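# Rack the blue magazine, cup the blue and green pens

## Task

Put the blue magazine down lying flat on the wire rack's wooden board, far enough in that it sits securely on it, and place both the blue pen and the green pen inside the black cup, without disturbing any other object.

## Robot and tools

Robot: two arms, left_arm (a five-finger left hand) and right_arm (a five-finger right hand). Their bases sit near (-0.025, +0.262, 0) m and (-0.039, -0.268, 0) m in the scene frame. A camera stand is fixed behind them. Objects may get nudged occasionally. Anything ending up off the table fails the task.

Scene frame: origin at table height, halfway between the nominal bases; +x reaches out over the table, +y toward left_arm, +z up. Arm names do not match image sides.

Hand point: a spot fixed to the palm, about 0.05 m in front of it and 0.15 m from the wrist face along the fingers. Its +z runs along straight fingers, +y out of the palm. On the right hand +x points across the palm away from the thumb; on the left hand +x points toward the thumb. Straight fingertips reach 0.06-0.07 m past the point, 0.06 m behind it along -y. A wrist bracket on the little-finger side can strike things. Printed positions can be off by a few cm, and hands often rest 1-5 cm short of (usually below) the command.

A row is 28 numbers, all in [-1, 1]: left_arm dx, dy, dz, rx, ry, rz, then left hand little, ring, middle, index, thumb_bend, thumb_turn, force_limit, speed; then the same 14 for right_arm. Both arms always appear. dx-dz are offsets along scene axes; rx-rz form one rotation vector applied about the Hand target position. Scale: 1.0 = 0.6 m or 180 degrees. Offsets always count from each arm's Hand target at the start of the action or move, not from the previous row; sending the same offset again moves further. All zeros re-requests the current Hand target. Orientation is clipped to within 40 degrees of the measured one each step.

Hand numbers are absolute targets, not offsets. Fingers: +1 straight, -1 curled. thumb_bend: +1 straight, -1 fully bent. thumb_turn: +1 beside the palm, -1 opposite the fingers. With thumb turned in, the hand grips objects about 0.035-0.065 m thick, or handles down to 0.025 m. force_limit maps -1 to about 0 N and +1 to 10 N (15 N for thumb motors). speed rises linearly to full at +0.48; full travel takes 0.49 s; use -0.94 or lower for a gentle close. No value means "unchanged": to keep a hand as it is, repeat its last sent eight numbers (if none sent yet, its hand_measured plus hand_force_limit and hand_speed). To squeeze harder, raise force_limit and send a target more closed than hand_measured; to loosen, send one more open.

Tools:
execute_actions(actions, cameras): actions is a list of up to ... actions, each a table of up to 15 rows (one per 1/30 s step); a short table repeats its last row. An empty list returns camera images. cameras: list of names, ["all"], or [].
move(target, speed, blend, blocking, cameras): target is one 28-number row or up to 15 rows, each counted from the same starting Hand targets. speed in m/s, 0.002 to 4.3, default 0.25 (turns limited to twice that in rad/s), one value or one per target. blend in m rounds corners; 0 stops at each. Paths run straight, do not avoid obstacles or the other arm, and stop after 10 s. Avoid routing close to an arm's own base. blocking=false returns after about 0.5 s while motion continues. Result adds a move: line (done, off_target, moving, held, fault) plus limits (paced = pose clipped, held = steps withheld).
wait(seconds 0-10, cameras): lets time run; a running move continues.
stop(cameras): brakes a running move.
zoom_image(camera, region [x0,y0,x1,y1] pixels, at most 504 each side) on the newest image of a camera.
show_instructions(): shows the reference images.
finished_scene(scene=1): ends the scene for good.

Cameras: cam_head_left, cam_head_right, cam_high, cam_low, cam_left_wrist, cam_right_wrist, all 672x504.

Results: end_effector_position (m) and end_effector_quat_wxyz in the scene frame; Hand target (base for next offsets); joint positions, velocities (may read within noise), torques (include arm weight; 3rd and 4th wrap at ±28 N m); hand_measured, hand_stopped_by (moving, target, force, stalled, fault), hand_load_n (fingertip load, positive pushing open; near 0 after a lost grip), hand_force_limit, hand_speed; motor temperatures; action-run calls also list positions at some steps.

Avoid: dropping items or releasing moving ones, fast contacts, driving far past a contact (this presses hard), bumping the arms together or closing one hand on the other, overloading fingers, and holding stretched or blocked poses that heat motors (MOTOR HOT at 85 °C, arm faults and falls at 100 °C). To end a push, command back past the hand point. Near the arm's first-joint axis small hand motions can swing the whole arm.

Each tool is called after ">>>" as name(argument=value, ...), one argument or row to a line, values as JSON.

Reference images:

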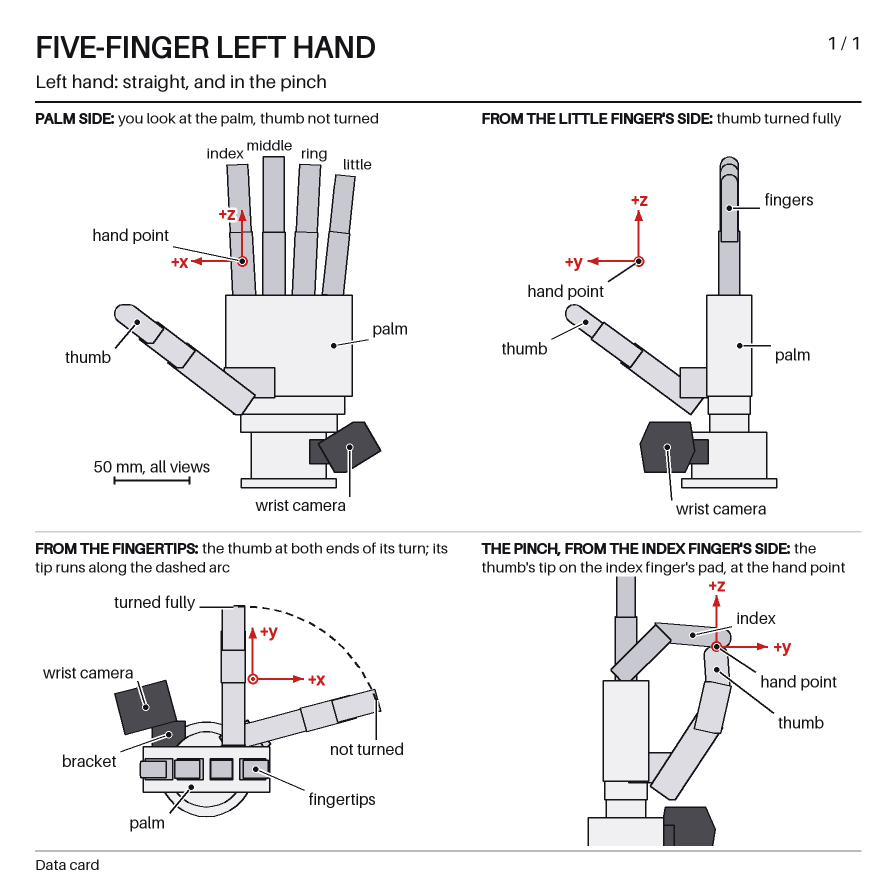

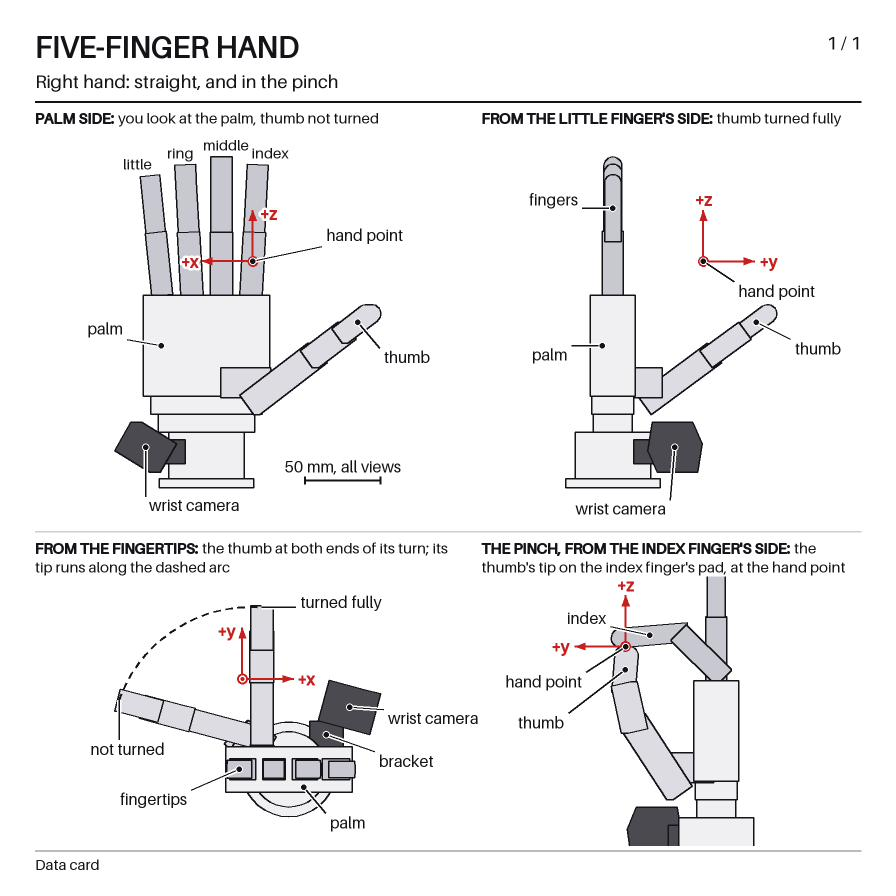

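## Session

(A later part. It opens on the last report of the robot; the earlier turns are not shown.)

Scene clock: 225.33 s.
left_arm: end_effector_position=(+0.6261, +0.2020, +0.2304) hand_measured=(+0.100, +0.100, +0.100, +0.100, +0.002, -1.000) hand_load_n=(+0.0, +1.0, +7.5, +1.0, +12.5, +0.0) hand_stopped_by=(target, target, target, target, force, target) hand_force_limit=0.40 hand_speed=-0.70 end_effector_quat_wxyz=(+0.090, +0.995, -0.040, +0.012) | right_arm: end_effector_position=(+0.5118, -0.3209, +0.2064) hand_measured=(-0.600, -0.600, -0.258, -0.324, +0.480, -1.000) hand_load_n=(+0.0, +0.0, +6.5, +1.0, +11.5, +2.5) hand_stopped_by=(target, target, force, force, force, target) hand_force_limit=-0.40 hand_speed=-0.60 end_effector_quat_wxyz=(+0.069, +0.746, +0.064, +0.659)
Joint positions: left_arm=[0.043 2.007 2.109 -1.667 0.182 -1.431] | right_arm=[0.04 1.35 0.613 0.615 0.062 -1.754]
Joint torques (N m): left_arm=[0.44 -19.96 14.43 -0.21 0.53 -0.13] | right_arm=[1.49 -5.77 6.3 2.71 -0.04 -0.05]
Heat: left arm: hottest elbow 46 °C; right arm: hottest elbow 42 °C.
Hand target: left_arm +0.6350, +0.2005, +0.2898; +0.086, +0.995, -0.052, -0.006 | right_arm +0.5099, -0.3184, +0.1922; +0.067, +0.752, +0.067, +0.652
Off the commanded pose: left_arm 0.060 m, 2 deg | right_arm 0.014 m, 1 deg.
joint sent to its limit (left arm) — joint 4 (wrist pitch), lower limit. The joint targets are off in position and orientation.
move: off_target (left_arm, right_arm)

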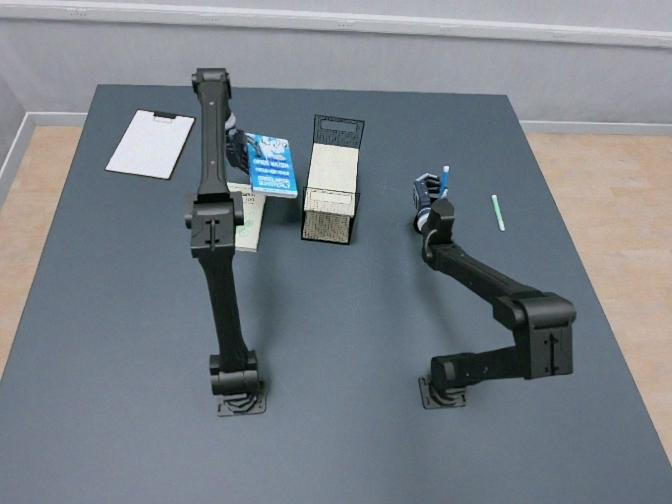

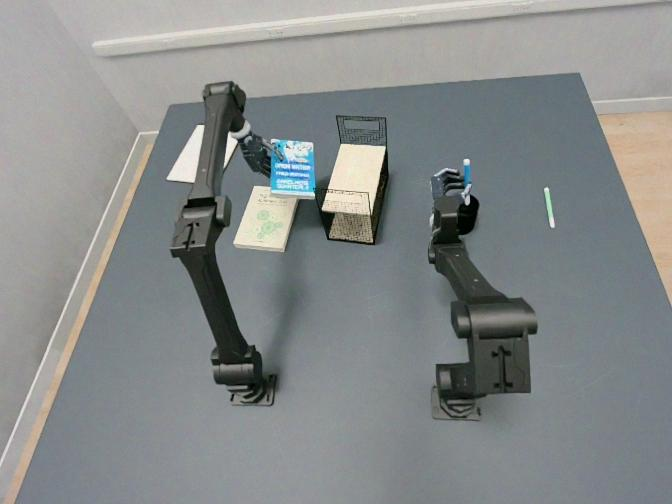

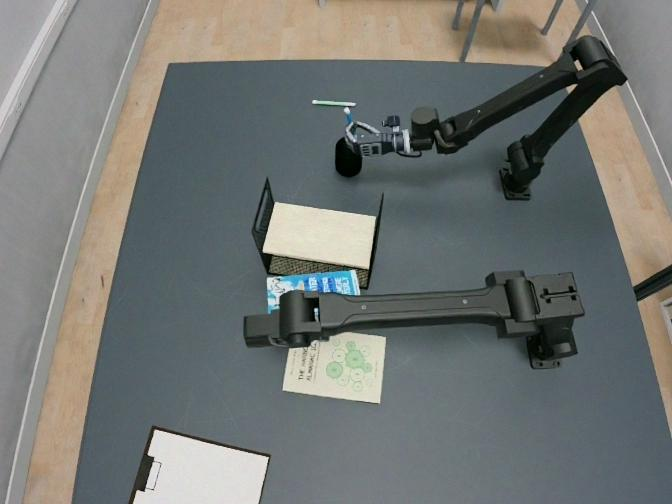

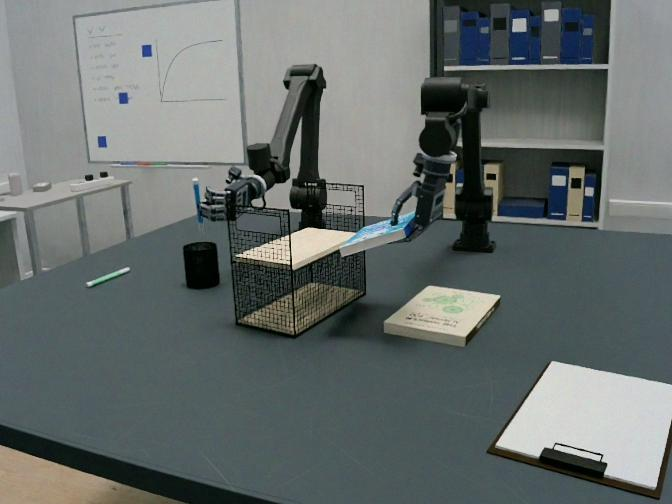

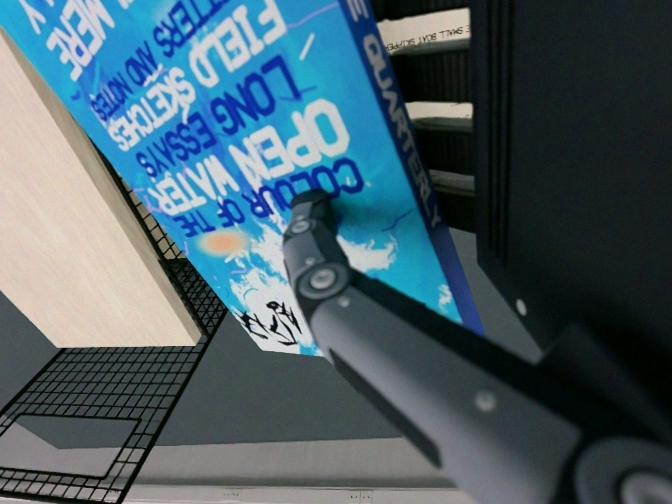

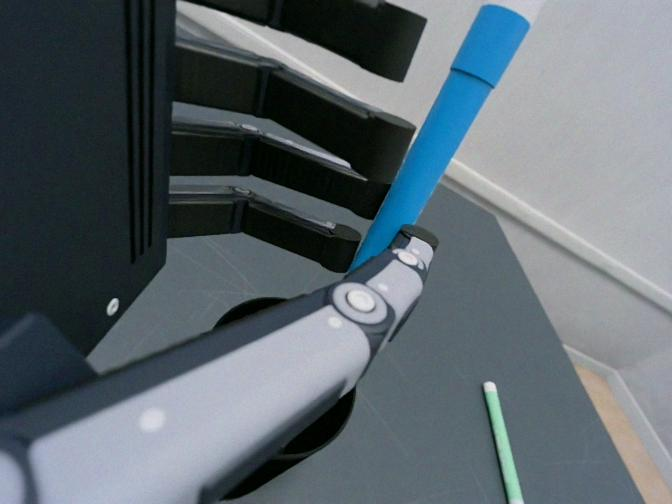

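>>> move(
  target=[-0.015,-0.09,0,-0.083,-0.022,-0.069,0.1,0.1,0.1,0.1,-0.5,-1,0.4,-0.7, -0.003,0.01,-0.093,0,0,0,-0.6,-0.6,-0.6,-0.6,0.476,-1,-0.4,-0.6],
  speed=0.1,
  cameras=["all"],
)

>>> zoom_image(
  camera="cam_low",
  region=[80, 120, 300, 310],
)

>>> zoom_image(
  camera="cam_low",
  region=[210, 130, 470, 350],
)

>>> zoom_image(
  camera="cam_high",
  region=[230, 160, 410, 360],
)

Scene clock: 245.77 s.
left_arm: end_effector_position=(+0.6161, +0.1560, +0.2615) hand_measured=(+0.100, +0.100, +0.100, +0.100, +0.002, -1.000) hand_load_n=(+0.0, +1.0, +7.5, +1.0, +12.0, +0.0) hand_stopped_by=(target, target, target, target, force, target) hand_force_limit=0.40 hand_speed=-0.70 end_effector_quat_wxyz=(+0.210, +0.968, -0.132, +0.044) | right_arm: end_effector_position=(+0.5116, -0.3174, +0.1502) hand_measured=(-0.600, -0.600, -0.258, -0.324, +0.480, -1.000) hand_load_n=(+0.0, +0.0, +6.5, +1.0, +11.5, +3.0) hand_stopped_by=(target, target, force, force, force, target) hand_force_limit=-0.40 hand_speed=-0.60 end_effector_quat_wxyz=(+0.070, +0.746, +0.064, +0.659)
Joint positions: left_arm=[0.041 2.007 2.109 -1.667 0.432 -1.244] | right_arm=[0.05 1.509 0.558 0.829 0.074 -1.754]
Joint torques (N m): left_arm=[-0.44 -16.15 14.53 -0.23 0.86 0.04] | right_arm=[1.96 -6.42 5.01 2.78 0.14 -0.01]
Heat: left arm: hottest elbow 46 °C; right arm: hottest elbow 42 °C.
Hand target: left_arm +0.6260, +0.1466, +0.2898; +0.212, +0.963, -0.162, +0.026 | right_arm +0.5082, -0.3124, +0.1365; +0.067, +0.752, +0.067, +0.652
Off the commanded pose: left_arm 0.031 m, 4 deg | right_arm 0.015 m, 1 deg.
joint sent to its limit (left arm) — joint 4 (wrist pitch), lower limit. The joint targets are off in orientation, not in position.
move: off_target (left_arm, right_arm)

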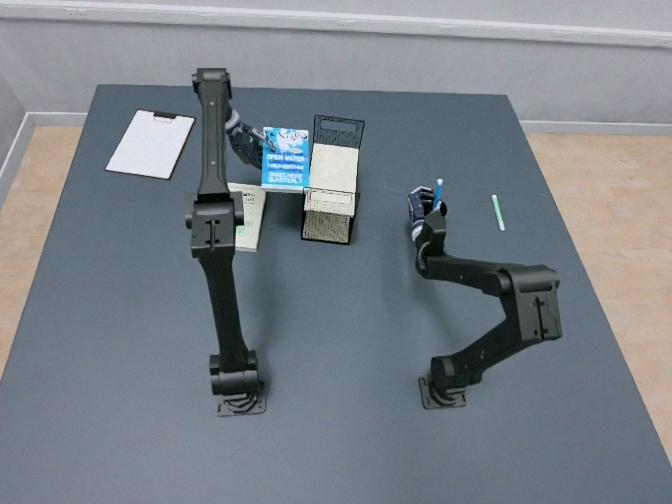

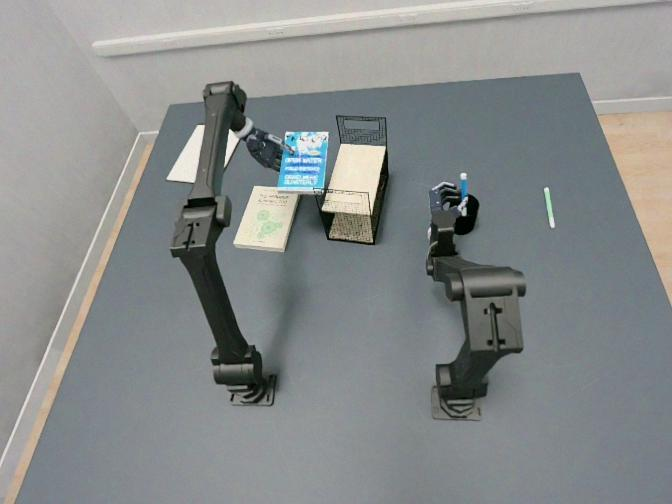

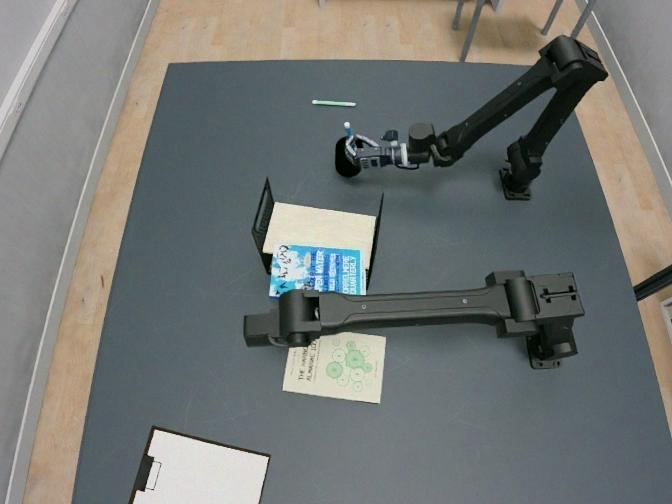

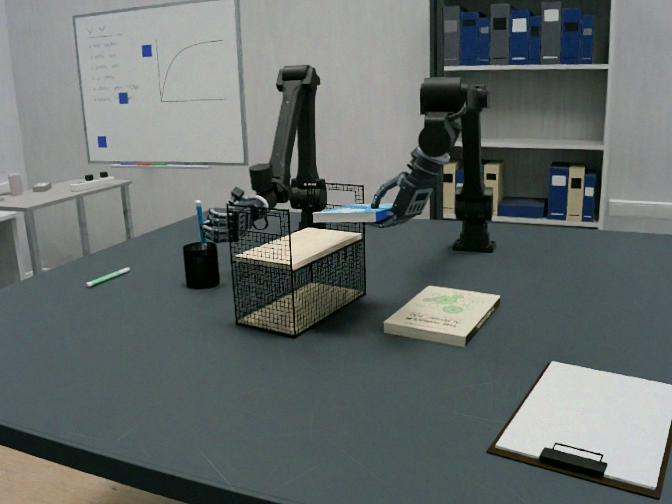

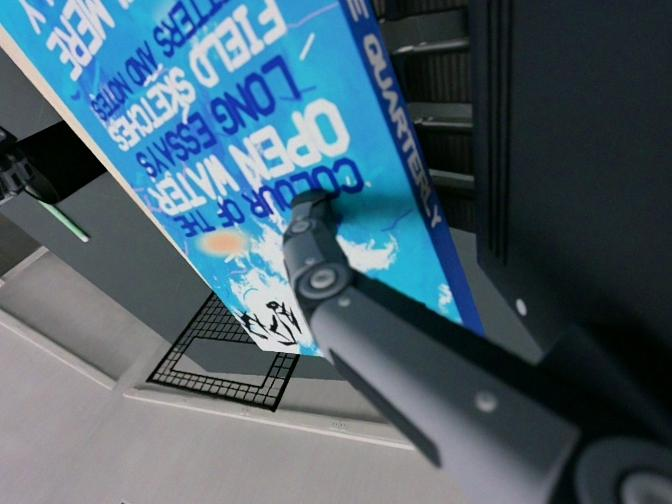

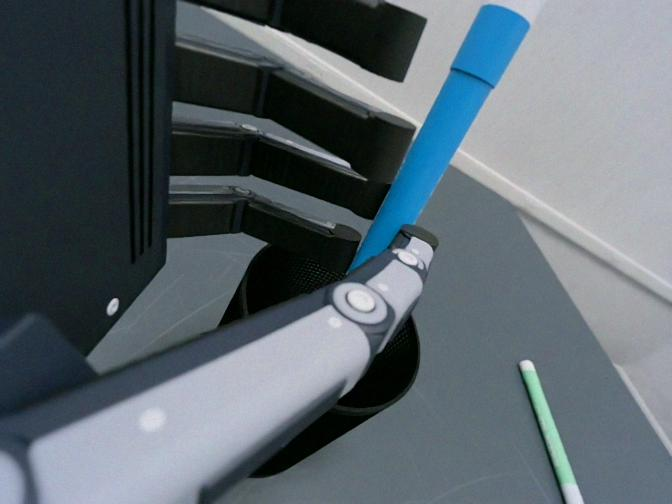

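Scaled by 2.291.

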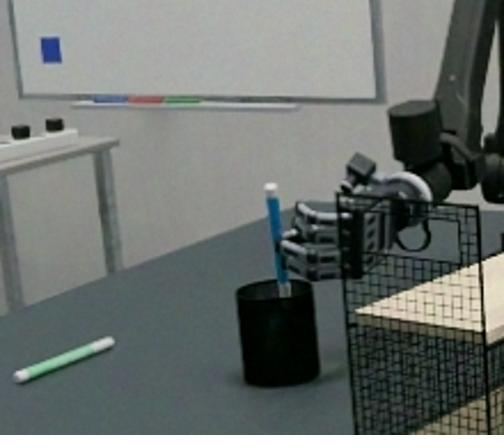

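Scaled by 1.938.

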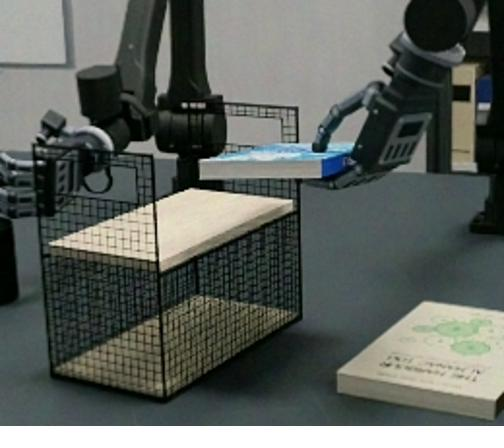

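Scaled by 2.520.

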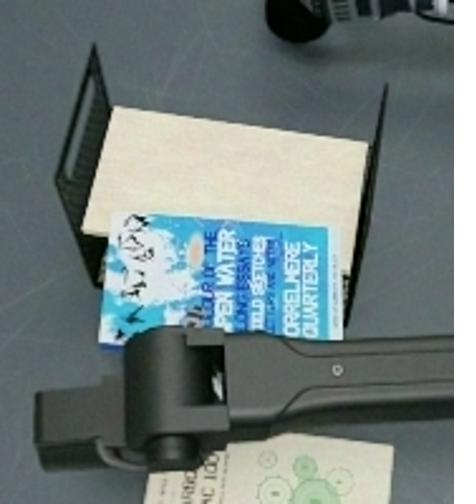

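>>> move(
  target=[0,-0.095,-0.03,0,0,0.01,0.1,0.1,0.1,0.1,-0.5,-1,0.4,-0.7, 0,-0.003,-0.02,0,0,0,-0.6,-0.6,-0.6,-0.6,0.476,-1,-0.4,-0.6],
  speed=0.1,
  cameras=["cam_low","cam_high","cam_right_wrist","cam_left_wrist"],
)

>>> zoom_image(
  camera="cam_low",
  region=[150, 160, 300, 310],
)

>>> zoom_image(
  camera="cam_low",
  region=[210, 130, 470, 350],
)

>>> zoom_image(
  camera="cam_high",
  region=[230, 160, 410, 360],
)

Scene clock: 253.57 s.
left_arm: end_effector_position=(+0.6138, +0.0925, +0.2459) hand_measured=(+0.100, +0.100, +0.100, +0.100, +0.002, -1.000) hand_load_n=(+0.0, +1.0, +7.5, +1.0, +12.0, +0.0) hand_stopped_by=(target, target, target, target, force, target) hand_force_limit=0.40 hand_speed=-0.70 end_effector_quat_wxyz=(+0.210, +0.967, -0.143, +0.016) | right_arm: end_effector_position=(+0.5118, -0.3174, +0.1382) hand_measured=(-0.600, -0.600, -0.258, -0.324, +0.480, -1.000) hand_load_n=(+0.5, -0.5, +6.5, +1.0, +11.5, +2.5) hand_stopped_by=(target, target, force, force, force, target) hand_force_limit=-0.40 hand_speed=-0.60 end_effector_quat_wxyz=(+0.070, +0.746, +0.064, +0.659)
Joint positions: left_arm=[-0.061 2.039 2.123 -1.667 0.425 -1.32] | right_arm=[0.05 1.548 0.55 0.876 0.074 -1.754]
Joint torques (N m): left_arm=[0.38 -16.73 14.35 -0.24 0.68 -0.11] | right_arm=[1.73 -7 4.7 2.73 -0.1 0.01]
Heat: left arm: hottest elbow 47 °C; right arm: hottest elbow 41 °C.
Hand target: left_arm +0.6260, +0.0896, +0.2720; +0.211, +0.966, -0.147, +0.029 | right_arm +0.5081, -0.3142, +0.1245; +0.067, +0.752, +0.067, +0.652
Off the commanded pose: left_arm 0.029 m, 2 deg | right_arm 0.015 m, 1 deg.
joint sent to its limit (left arm) — joint 4 (wrist pitch), lower limit. The joint targets still meet the commanded pose.
move: off_target (left_arm, right_arm)
Images, in order (width x height): cam_high 672x504, cam_low 672x504, cam_left_wrist 672x504, cam_right_wrist 672x504.

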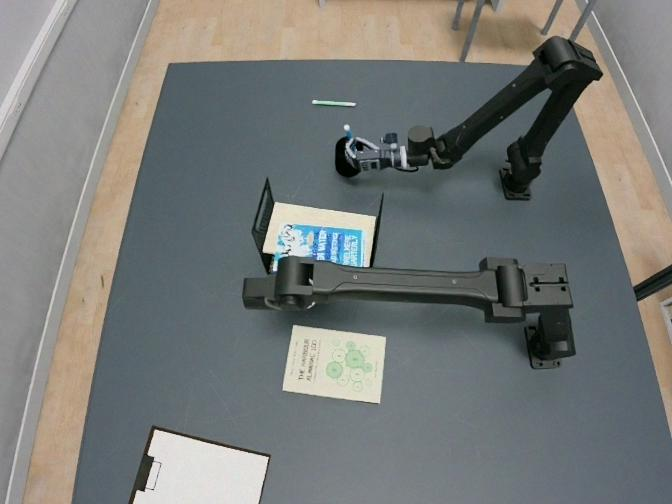

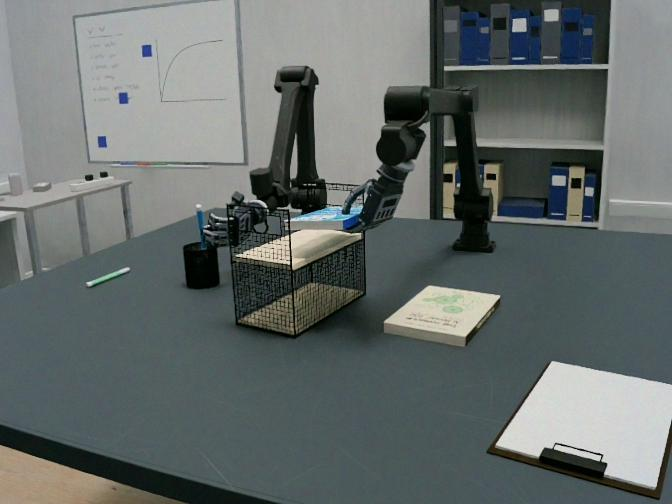

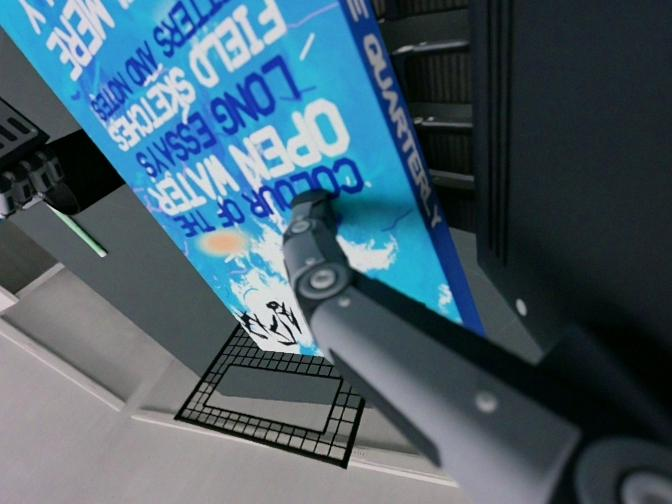

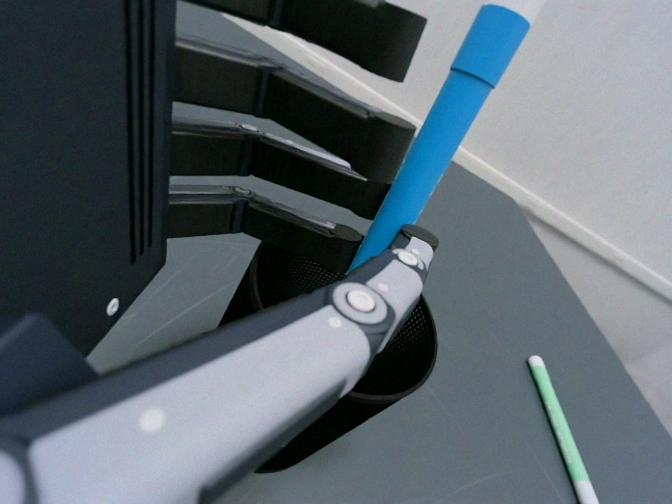

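Scaled by 3.360.

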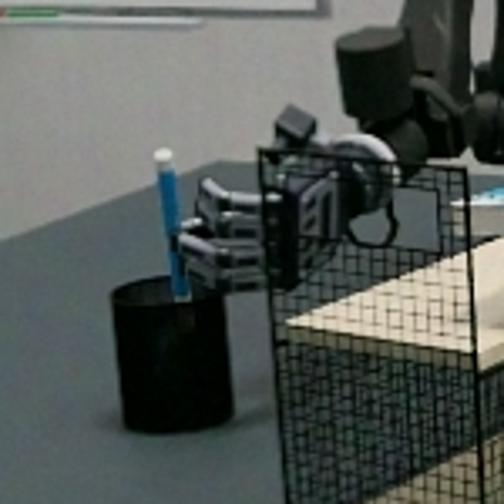

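Scaled by 1.938.

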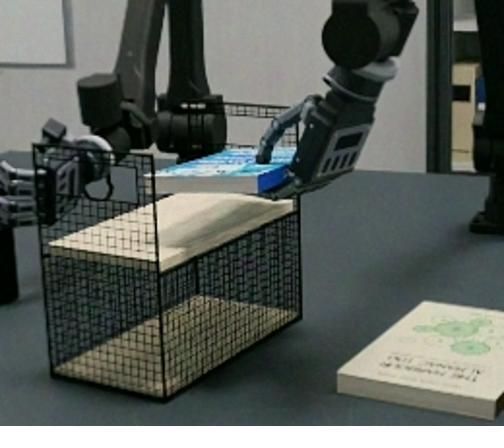

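Scaled by 2.520.

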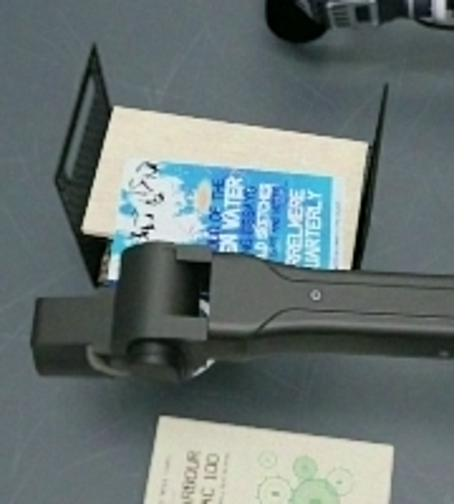

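>>> move(
  target=[
    [0,-0.005,-0.083,0,0,0,0.1,0.1,0.1,0.1,-0.5,-1,0.4,-0.7, 0,0,0,0,0,0,-0.6,-0.6,-0.6,-0.6,0.8,-1,-0.4,-0.6],
  ],
  speed=0.1,
  cameras=["cam_low","cam_high","cam_right_wrist","cam_left_wrist"],
)

>>> zoom_image(
  camera="cam_low",
  region=[150, 160, 300, 310],
)

>>> zoom_image(
  camera="cam_low",
  region=[210, 130, 470, 350],
)

>>> zoom_image(
  camera="cam_high",
  region=[230, 160, 410, 360],
)

Scene clock: 257.00 s.
left_arm: end_effector_position=(+0.6222, +0.0928, +0.2118) hand_measured=(+0.100, +0.100, +0.100, +0.100, +0.002, -1.000) hand_load_n=(+0.0, +1.0, +7.5, +1.0, +12.5, +0.0) hand_stopped_by=(target, target, target, target, force, target) hand_force_limit=0.40 hand_speed=-0.70 end_effector_quat_wxyz=(+0.208, +0.968, -0.143, +0.017) | right_arm: end_effector_position=(+0.5118, -0.3174, +0.1382) hand_measured=(-0.600, -0.600, -0.260, -0.324, +0.800, -1.000) hand_load_n=(+0.0, +0.0, +0.0, +0.5, +0.0, +0.0) hand_stopped_by=(target, target, force, force, target, target) hand_force_limit=-0.40 hand_speed=-0.60 end_effector_quat_wxyz=(+0.070, +0.746, +0.064, +0.659)
Joint positions: left_arm=[-0.061 2.06 2.069 -1.589 0.42 -1.32] | right_arm=[0.05 1.548 0.55 0.876 0.074 -1.754]
Joint torques (N m): left_arm=[0.03 -17.2 10.55 0.31 0.73 -0.04] | right_arm=[1.49 -6.65 4.79 2.78 -0.06 -0.01]
Heat: left arm: hottest elbow 48 °C; right arm: hottest elbow 41 °C.
Hand target: left_arm +0.6261, +0.0866, +0.2221; +0.211, +0.966, -0.147, +0.029 | right_arm +0.5081, -0.3142, +0.1245; +0.067, +0.752, +0.067, +0.652
Off the commanded pose: left_arm 0.013 m, 2 deg | right_arm 0.015 m, 1 deg.
move: off_target (left_arm, right_arm)
Images, in order (width x height): cam_high 672x504, cam_low 672x504, cam_left_wrist 672x504, cam_right_wrist 672x504.

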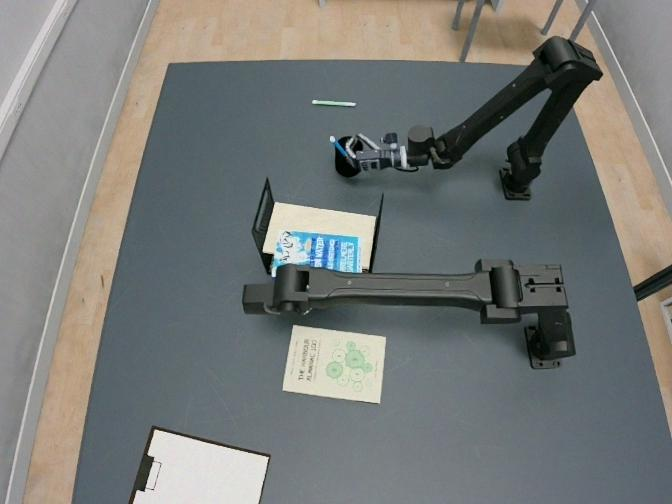

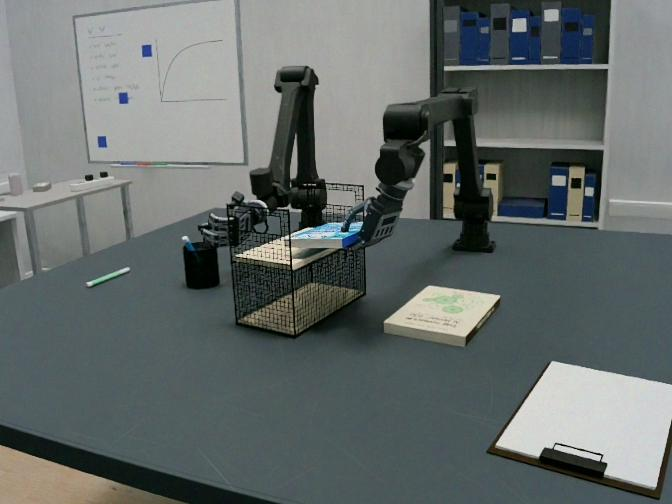

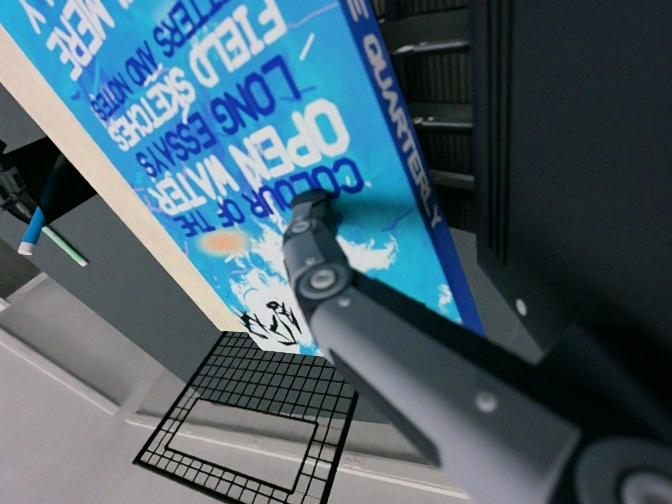

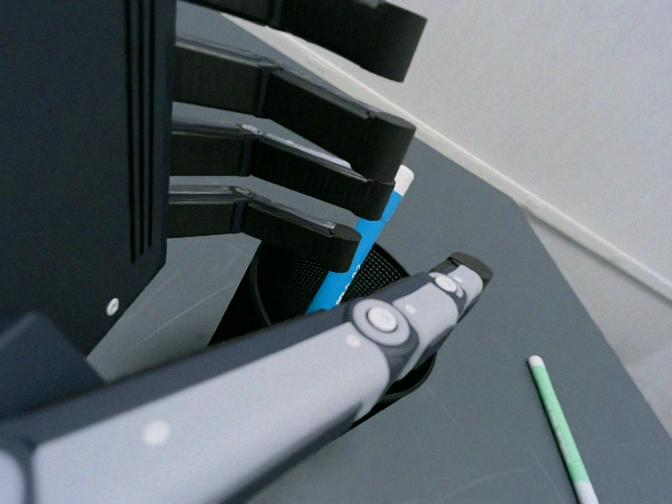

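Scaled by 3.360.

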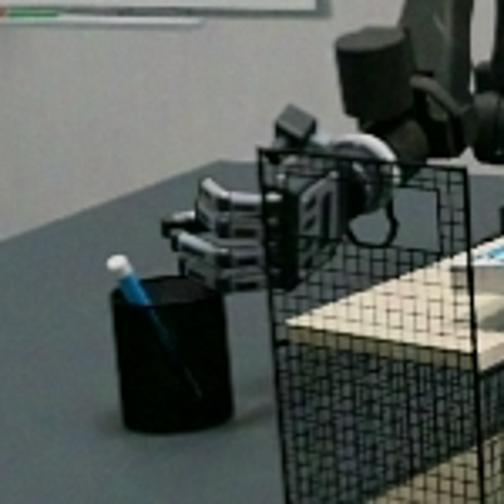

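Scaled by 1.938.

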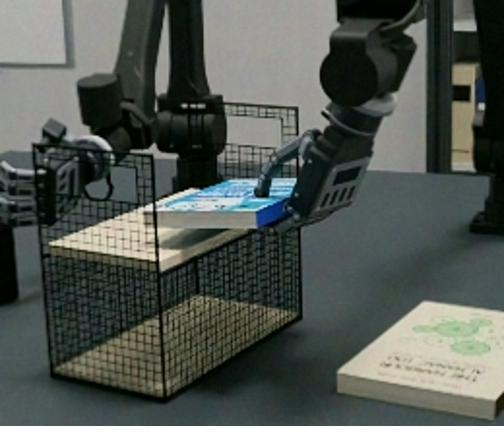

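Scaled by 2.520.

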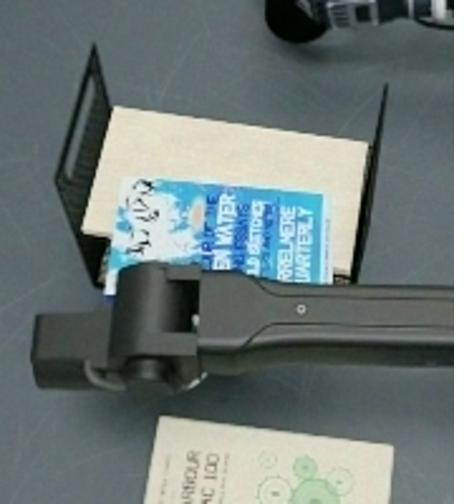

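>>> move(
  target=[0,-0.005,-0.035,0,0,0,0.1,0.1,0.1,0.1,-0.5,-1,0.4,-0.7, -0.06,0,0.2,0,0,0,-0.6,-0.6,-0.6,-0.6,0.8,-1,-0.4,-0.6],
  speed=0.12,
  cameras=["cam_low","cam_high","cam_right_wrist","cam_left_wrist"],
)

>>> zoom_image(
  camera="cam_low",
  region=[210, 130, 470, 350],
)

>>> zoom_image(
  camera="cam_high",
  region=[230, 160, 410, 360],
)

Scene clock: 261.10 s.
left_arm: end_effector_position=(+0.6239, +0.0911, +0.1989) hand_measured=(+0.100, +0.100, +0.100, +0.100, +0.002, -1.000) hand_load_n=(+0.0, +0.0, +2.5, +5.5, +11.5, +3.0) hand_stopped_by=(target, target, target, target, force, target) hand_force_limit=0.40 hand_speed=-0.70 end_effector_quat_wxyz=(+0.213, +0.967, -0.141, +0.021) | right_arm: end_effector_position=(+0.4629, -0.3194, +0.2222) hand_measured=(-0.600, -0.600, -0.260, -0.324, +0.800, -1.000) hand_load_n=(+0.0, +0.0, +0.0, +0.0, +0.5, +0.5) hand_stopped_by=(target, target, force, force, target, target) hand_force_limit=-0.40 hand_speed=-0.60 end_effector_quat_wxyz=(+0.070, +0.763, +0.067, +0.639)
Joint positions: left_arm=[-0.061 2.06 2.03 -1.543 0.431 -1.324] | right_arm=[0.052 1.145 0.544 0.425 0.076 -1.754]
Joint torques (N m): left_arm=[-0.32 -17.08 9.2 0.7 0.36 -0.05] | right_arm=[1.96 -6.36 10.59 1.84 0.14 -0.04]
Heat: left arm: hottest elbow 48 °C; right arm: hottest elbow 41 °C.
Hand target: left_arm +0.6260, +0.0836, +0.2010; +0.211, +0.966, -0.147, +0.029 | right_arm +0.4721, -0.3143, +0.2447; +0.067, +0.752, +0.066, +0.653
Off the commanded pose: left_arm 0.008 m, 1 deg | right_arm 0.025 m, 2 deg.
move: off_target (right_arm)
Images, in order (width x height): cam_high 672x504, cam_low 672x504, cam_left_wrist 672x504, cam_right_wrist 672x504.

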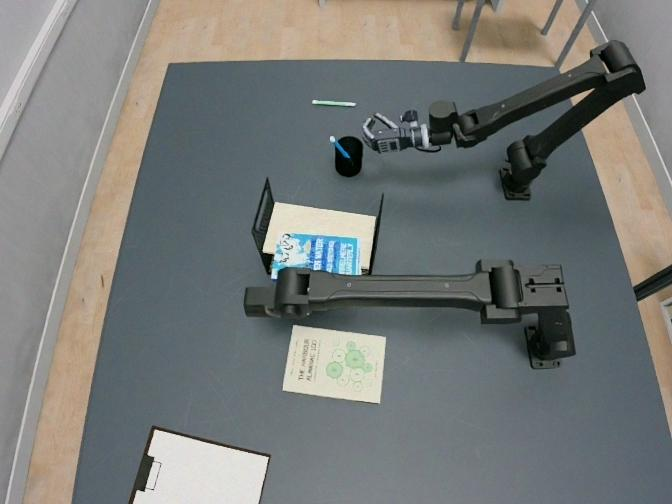

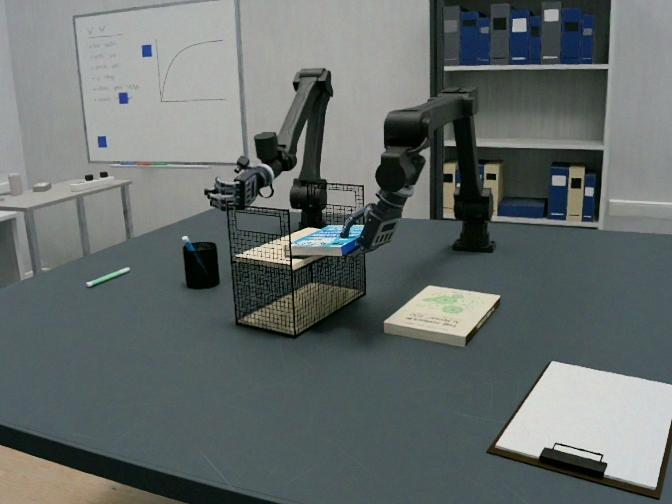

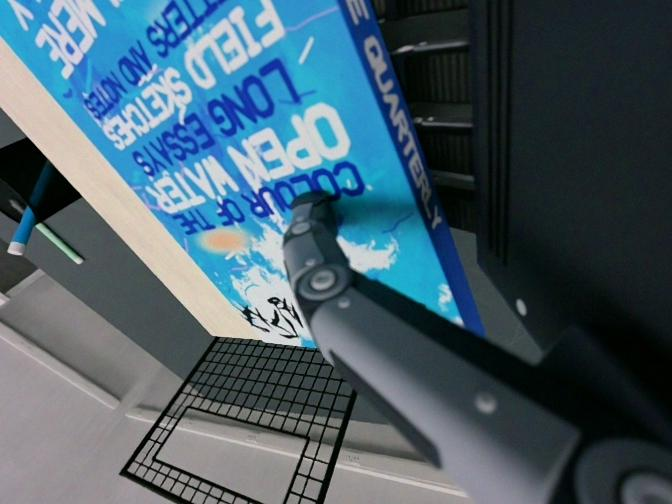

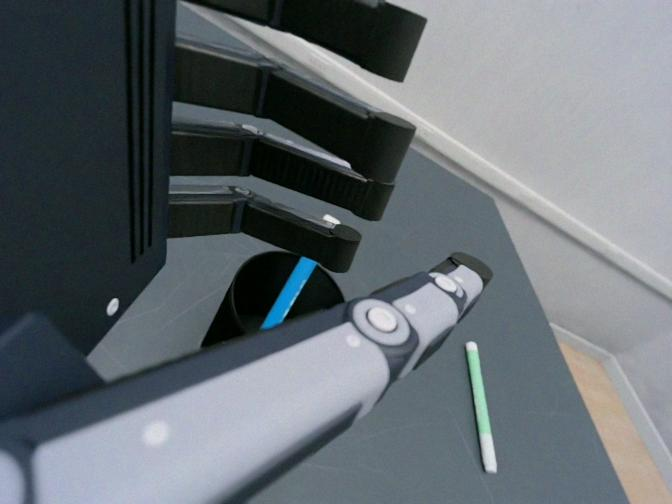

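Scaled by 1.938.

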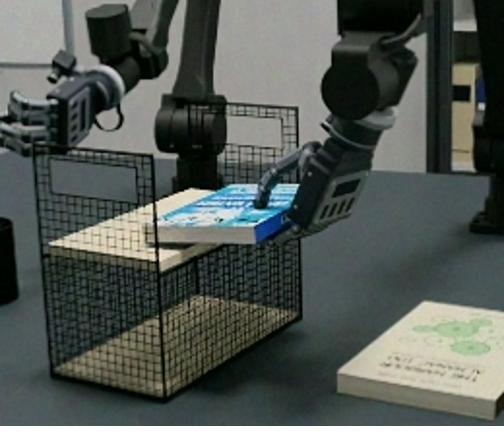

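Scaled by 2.520.

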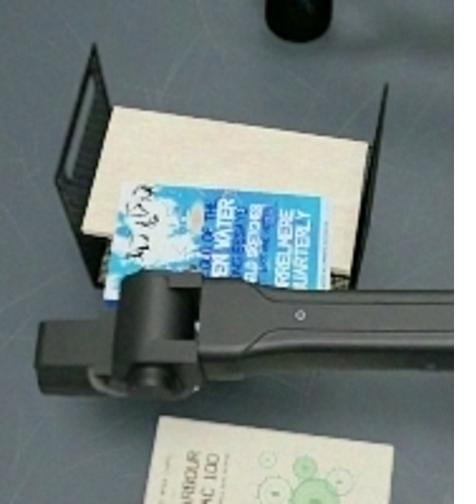

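>>> move(
  target=[
    [0,0,0.04,0,0.035,-0.0167,0.1,0.1,0.1,0.1,-0.5,-1,0.4,-0.7, 0,-0.06,0.06,0,0,0,0.4,0.4,0.4,0.4,0.8,-1,0,0],
    [0,-0.08,0.04,0,0.035,-0.0167,0.1,0.1,0.1,0.1,-0.5,-1,0.4,-0.7, 0.03,-0.2,0.06,0,0,0,0.4,0.4,0.4,0.4,0.8,-1,0,0],
  ],
  speed=0.12,
  cameras=["cam_low","cam_high","cam_right_wrist","cam_left_wrist"],
)

>>> zoom_image(
  camera="cam_low",
  region=[210, 130, 470, 350],
)

>>> zoom_image(
  camera="cam_high",
  region=[230, 160, 410, 360],
)

Scene clock: 267.23 s.
left_arm: end_effector_position=(+0.6136, +0.0427, +0.2039) hand_measured=(+0.100, +0.100, +0.100, +0.100, +0.002, -1.000) hand_load_n=(+0.0, +0.5, +8.5, +2.0, +11.0, -2.0) hand_stopped_by=(target, target, target, target, force, target) hand_force_limit=0.40 hand_speed=-0.70 end_effector_quat_wxyz=(+0.218, +0.964, -0.150, -0.026) | right_arm: end_effector_position=(+0.4702, -0.4249, +0.2482) hand_measured=(+0.400, +0.400, +0.400, +0.400, +0.800, -1.000) hand_load_n=(+0.0, +0.0, -0.5, +0.0, +0.0, +0.0) hand_stopped_by=(target, target, target, target, target, target) hand_force_limit=0.00 hand_speed=0.00 end_effector_quat_wxyz=(+0.054, +0.770, +0.060, +0.633)
Joint positions: left_arm=[-0.135 2.119 2.141 -1.666 0.438 -1.364] | right_arm=[-0.278 1.145 0.647 0.296 -0.261 -1.785]
Joint torques (N m): left_arm=[0.09 -16.79 14.17 -0.34 0.77 -0.11] | right_arm=[0.44 -4.13 12.97 2.69 -0.29 -0.2]
Heat: left arm: hottest elbow 48 °C; right arm: hottest elbow 42 °C.
Hand target: left_arm +0.6259, +0.0356, +0.2251; +0.220, +0.962, -0.160, -0.029 | right_arm +0.4901, -0.4342, +0.2805; +0.067, +0.752, +0.067, +0.652
Off the commanded pose: left_arm 0.026 m, 1 deg | right_arm 0.039 m, 4 deg.
joint sent to its limit (left arm) — joint 4 (wrist pitch), lower limit. The joint targets are off in orientation, not in position.
move: off_target (left_arm, right_arm)
Images, in order (width x height): cam_high 672x504, cam_low 672x504, cam_left_wrist 672x504, cam_right_wrist 672x504.

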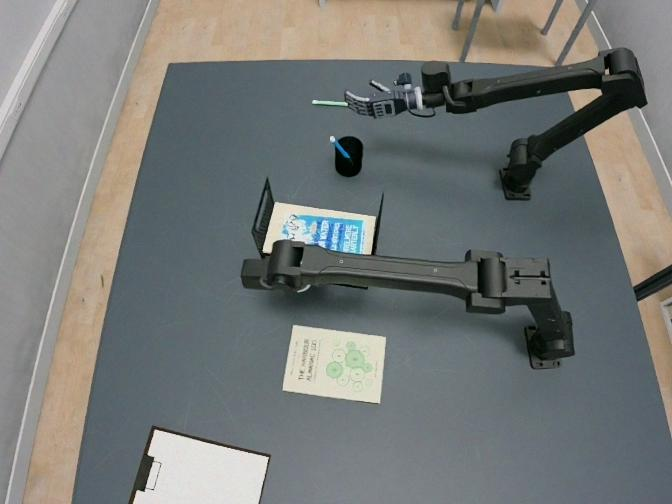

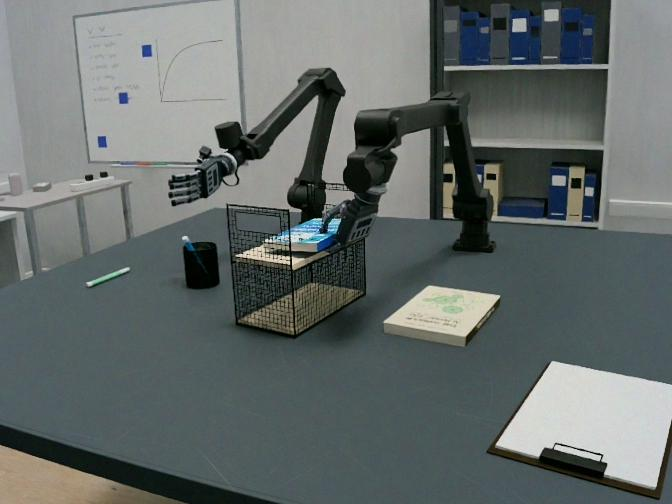

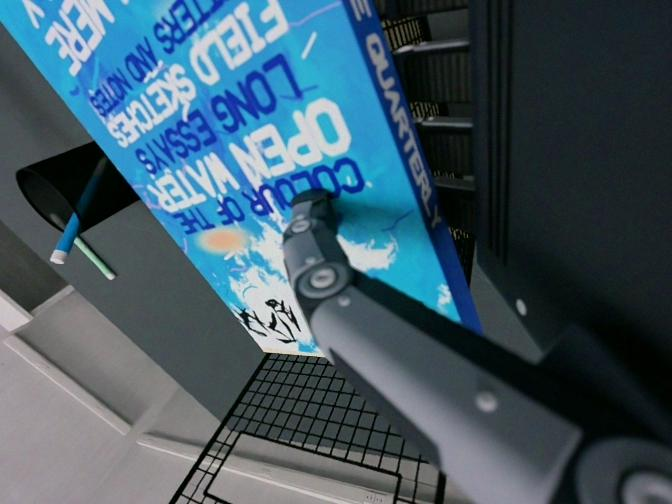

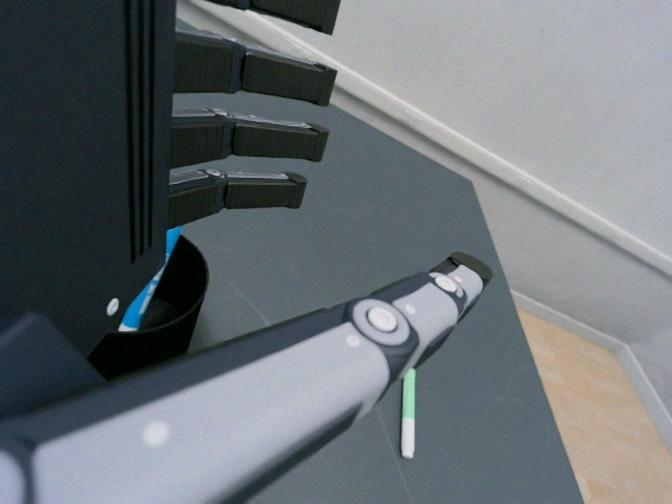

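Scaled by 1.938.

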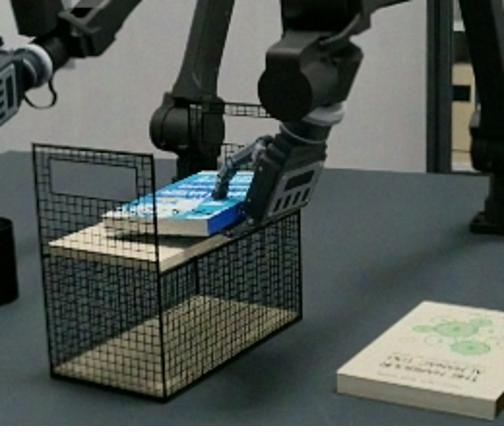

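Scaled by 2.520.

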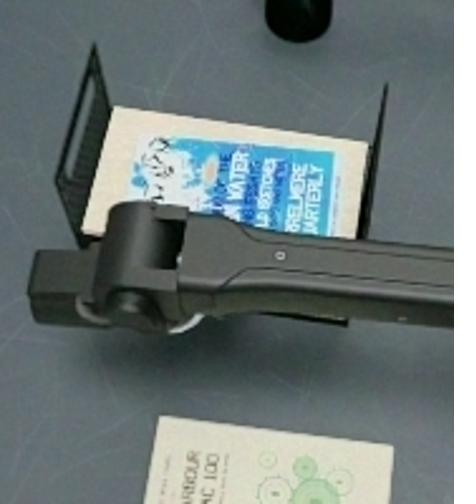

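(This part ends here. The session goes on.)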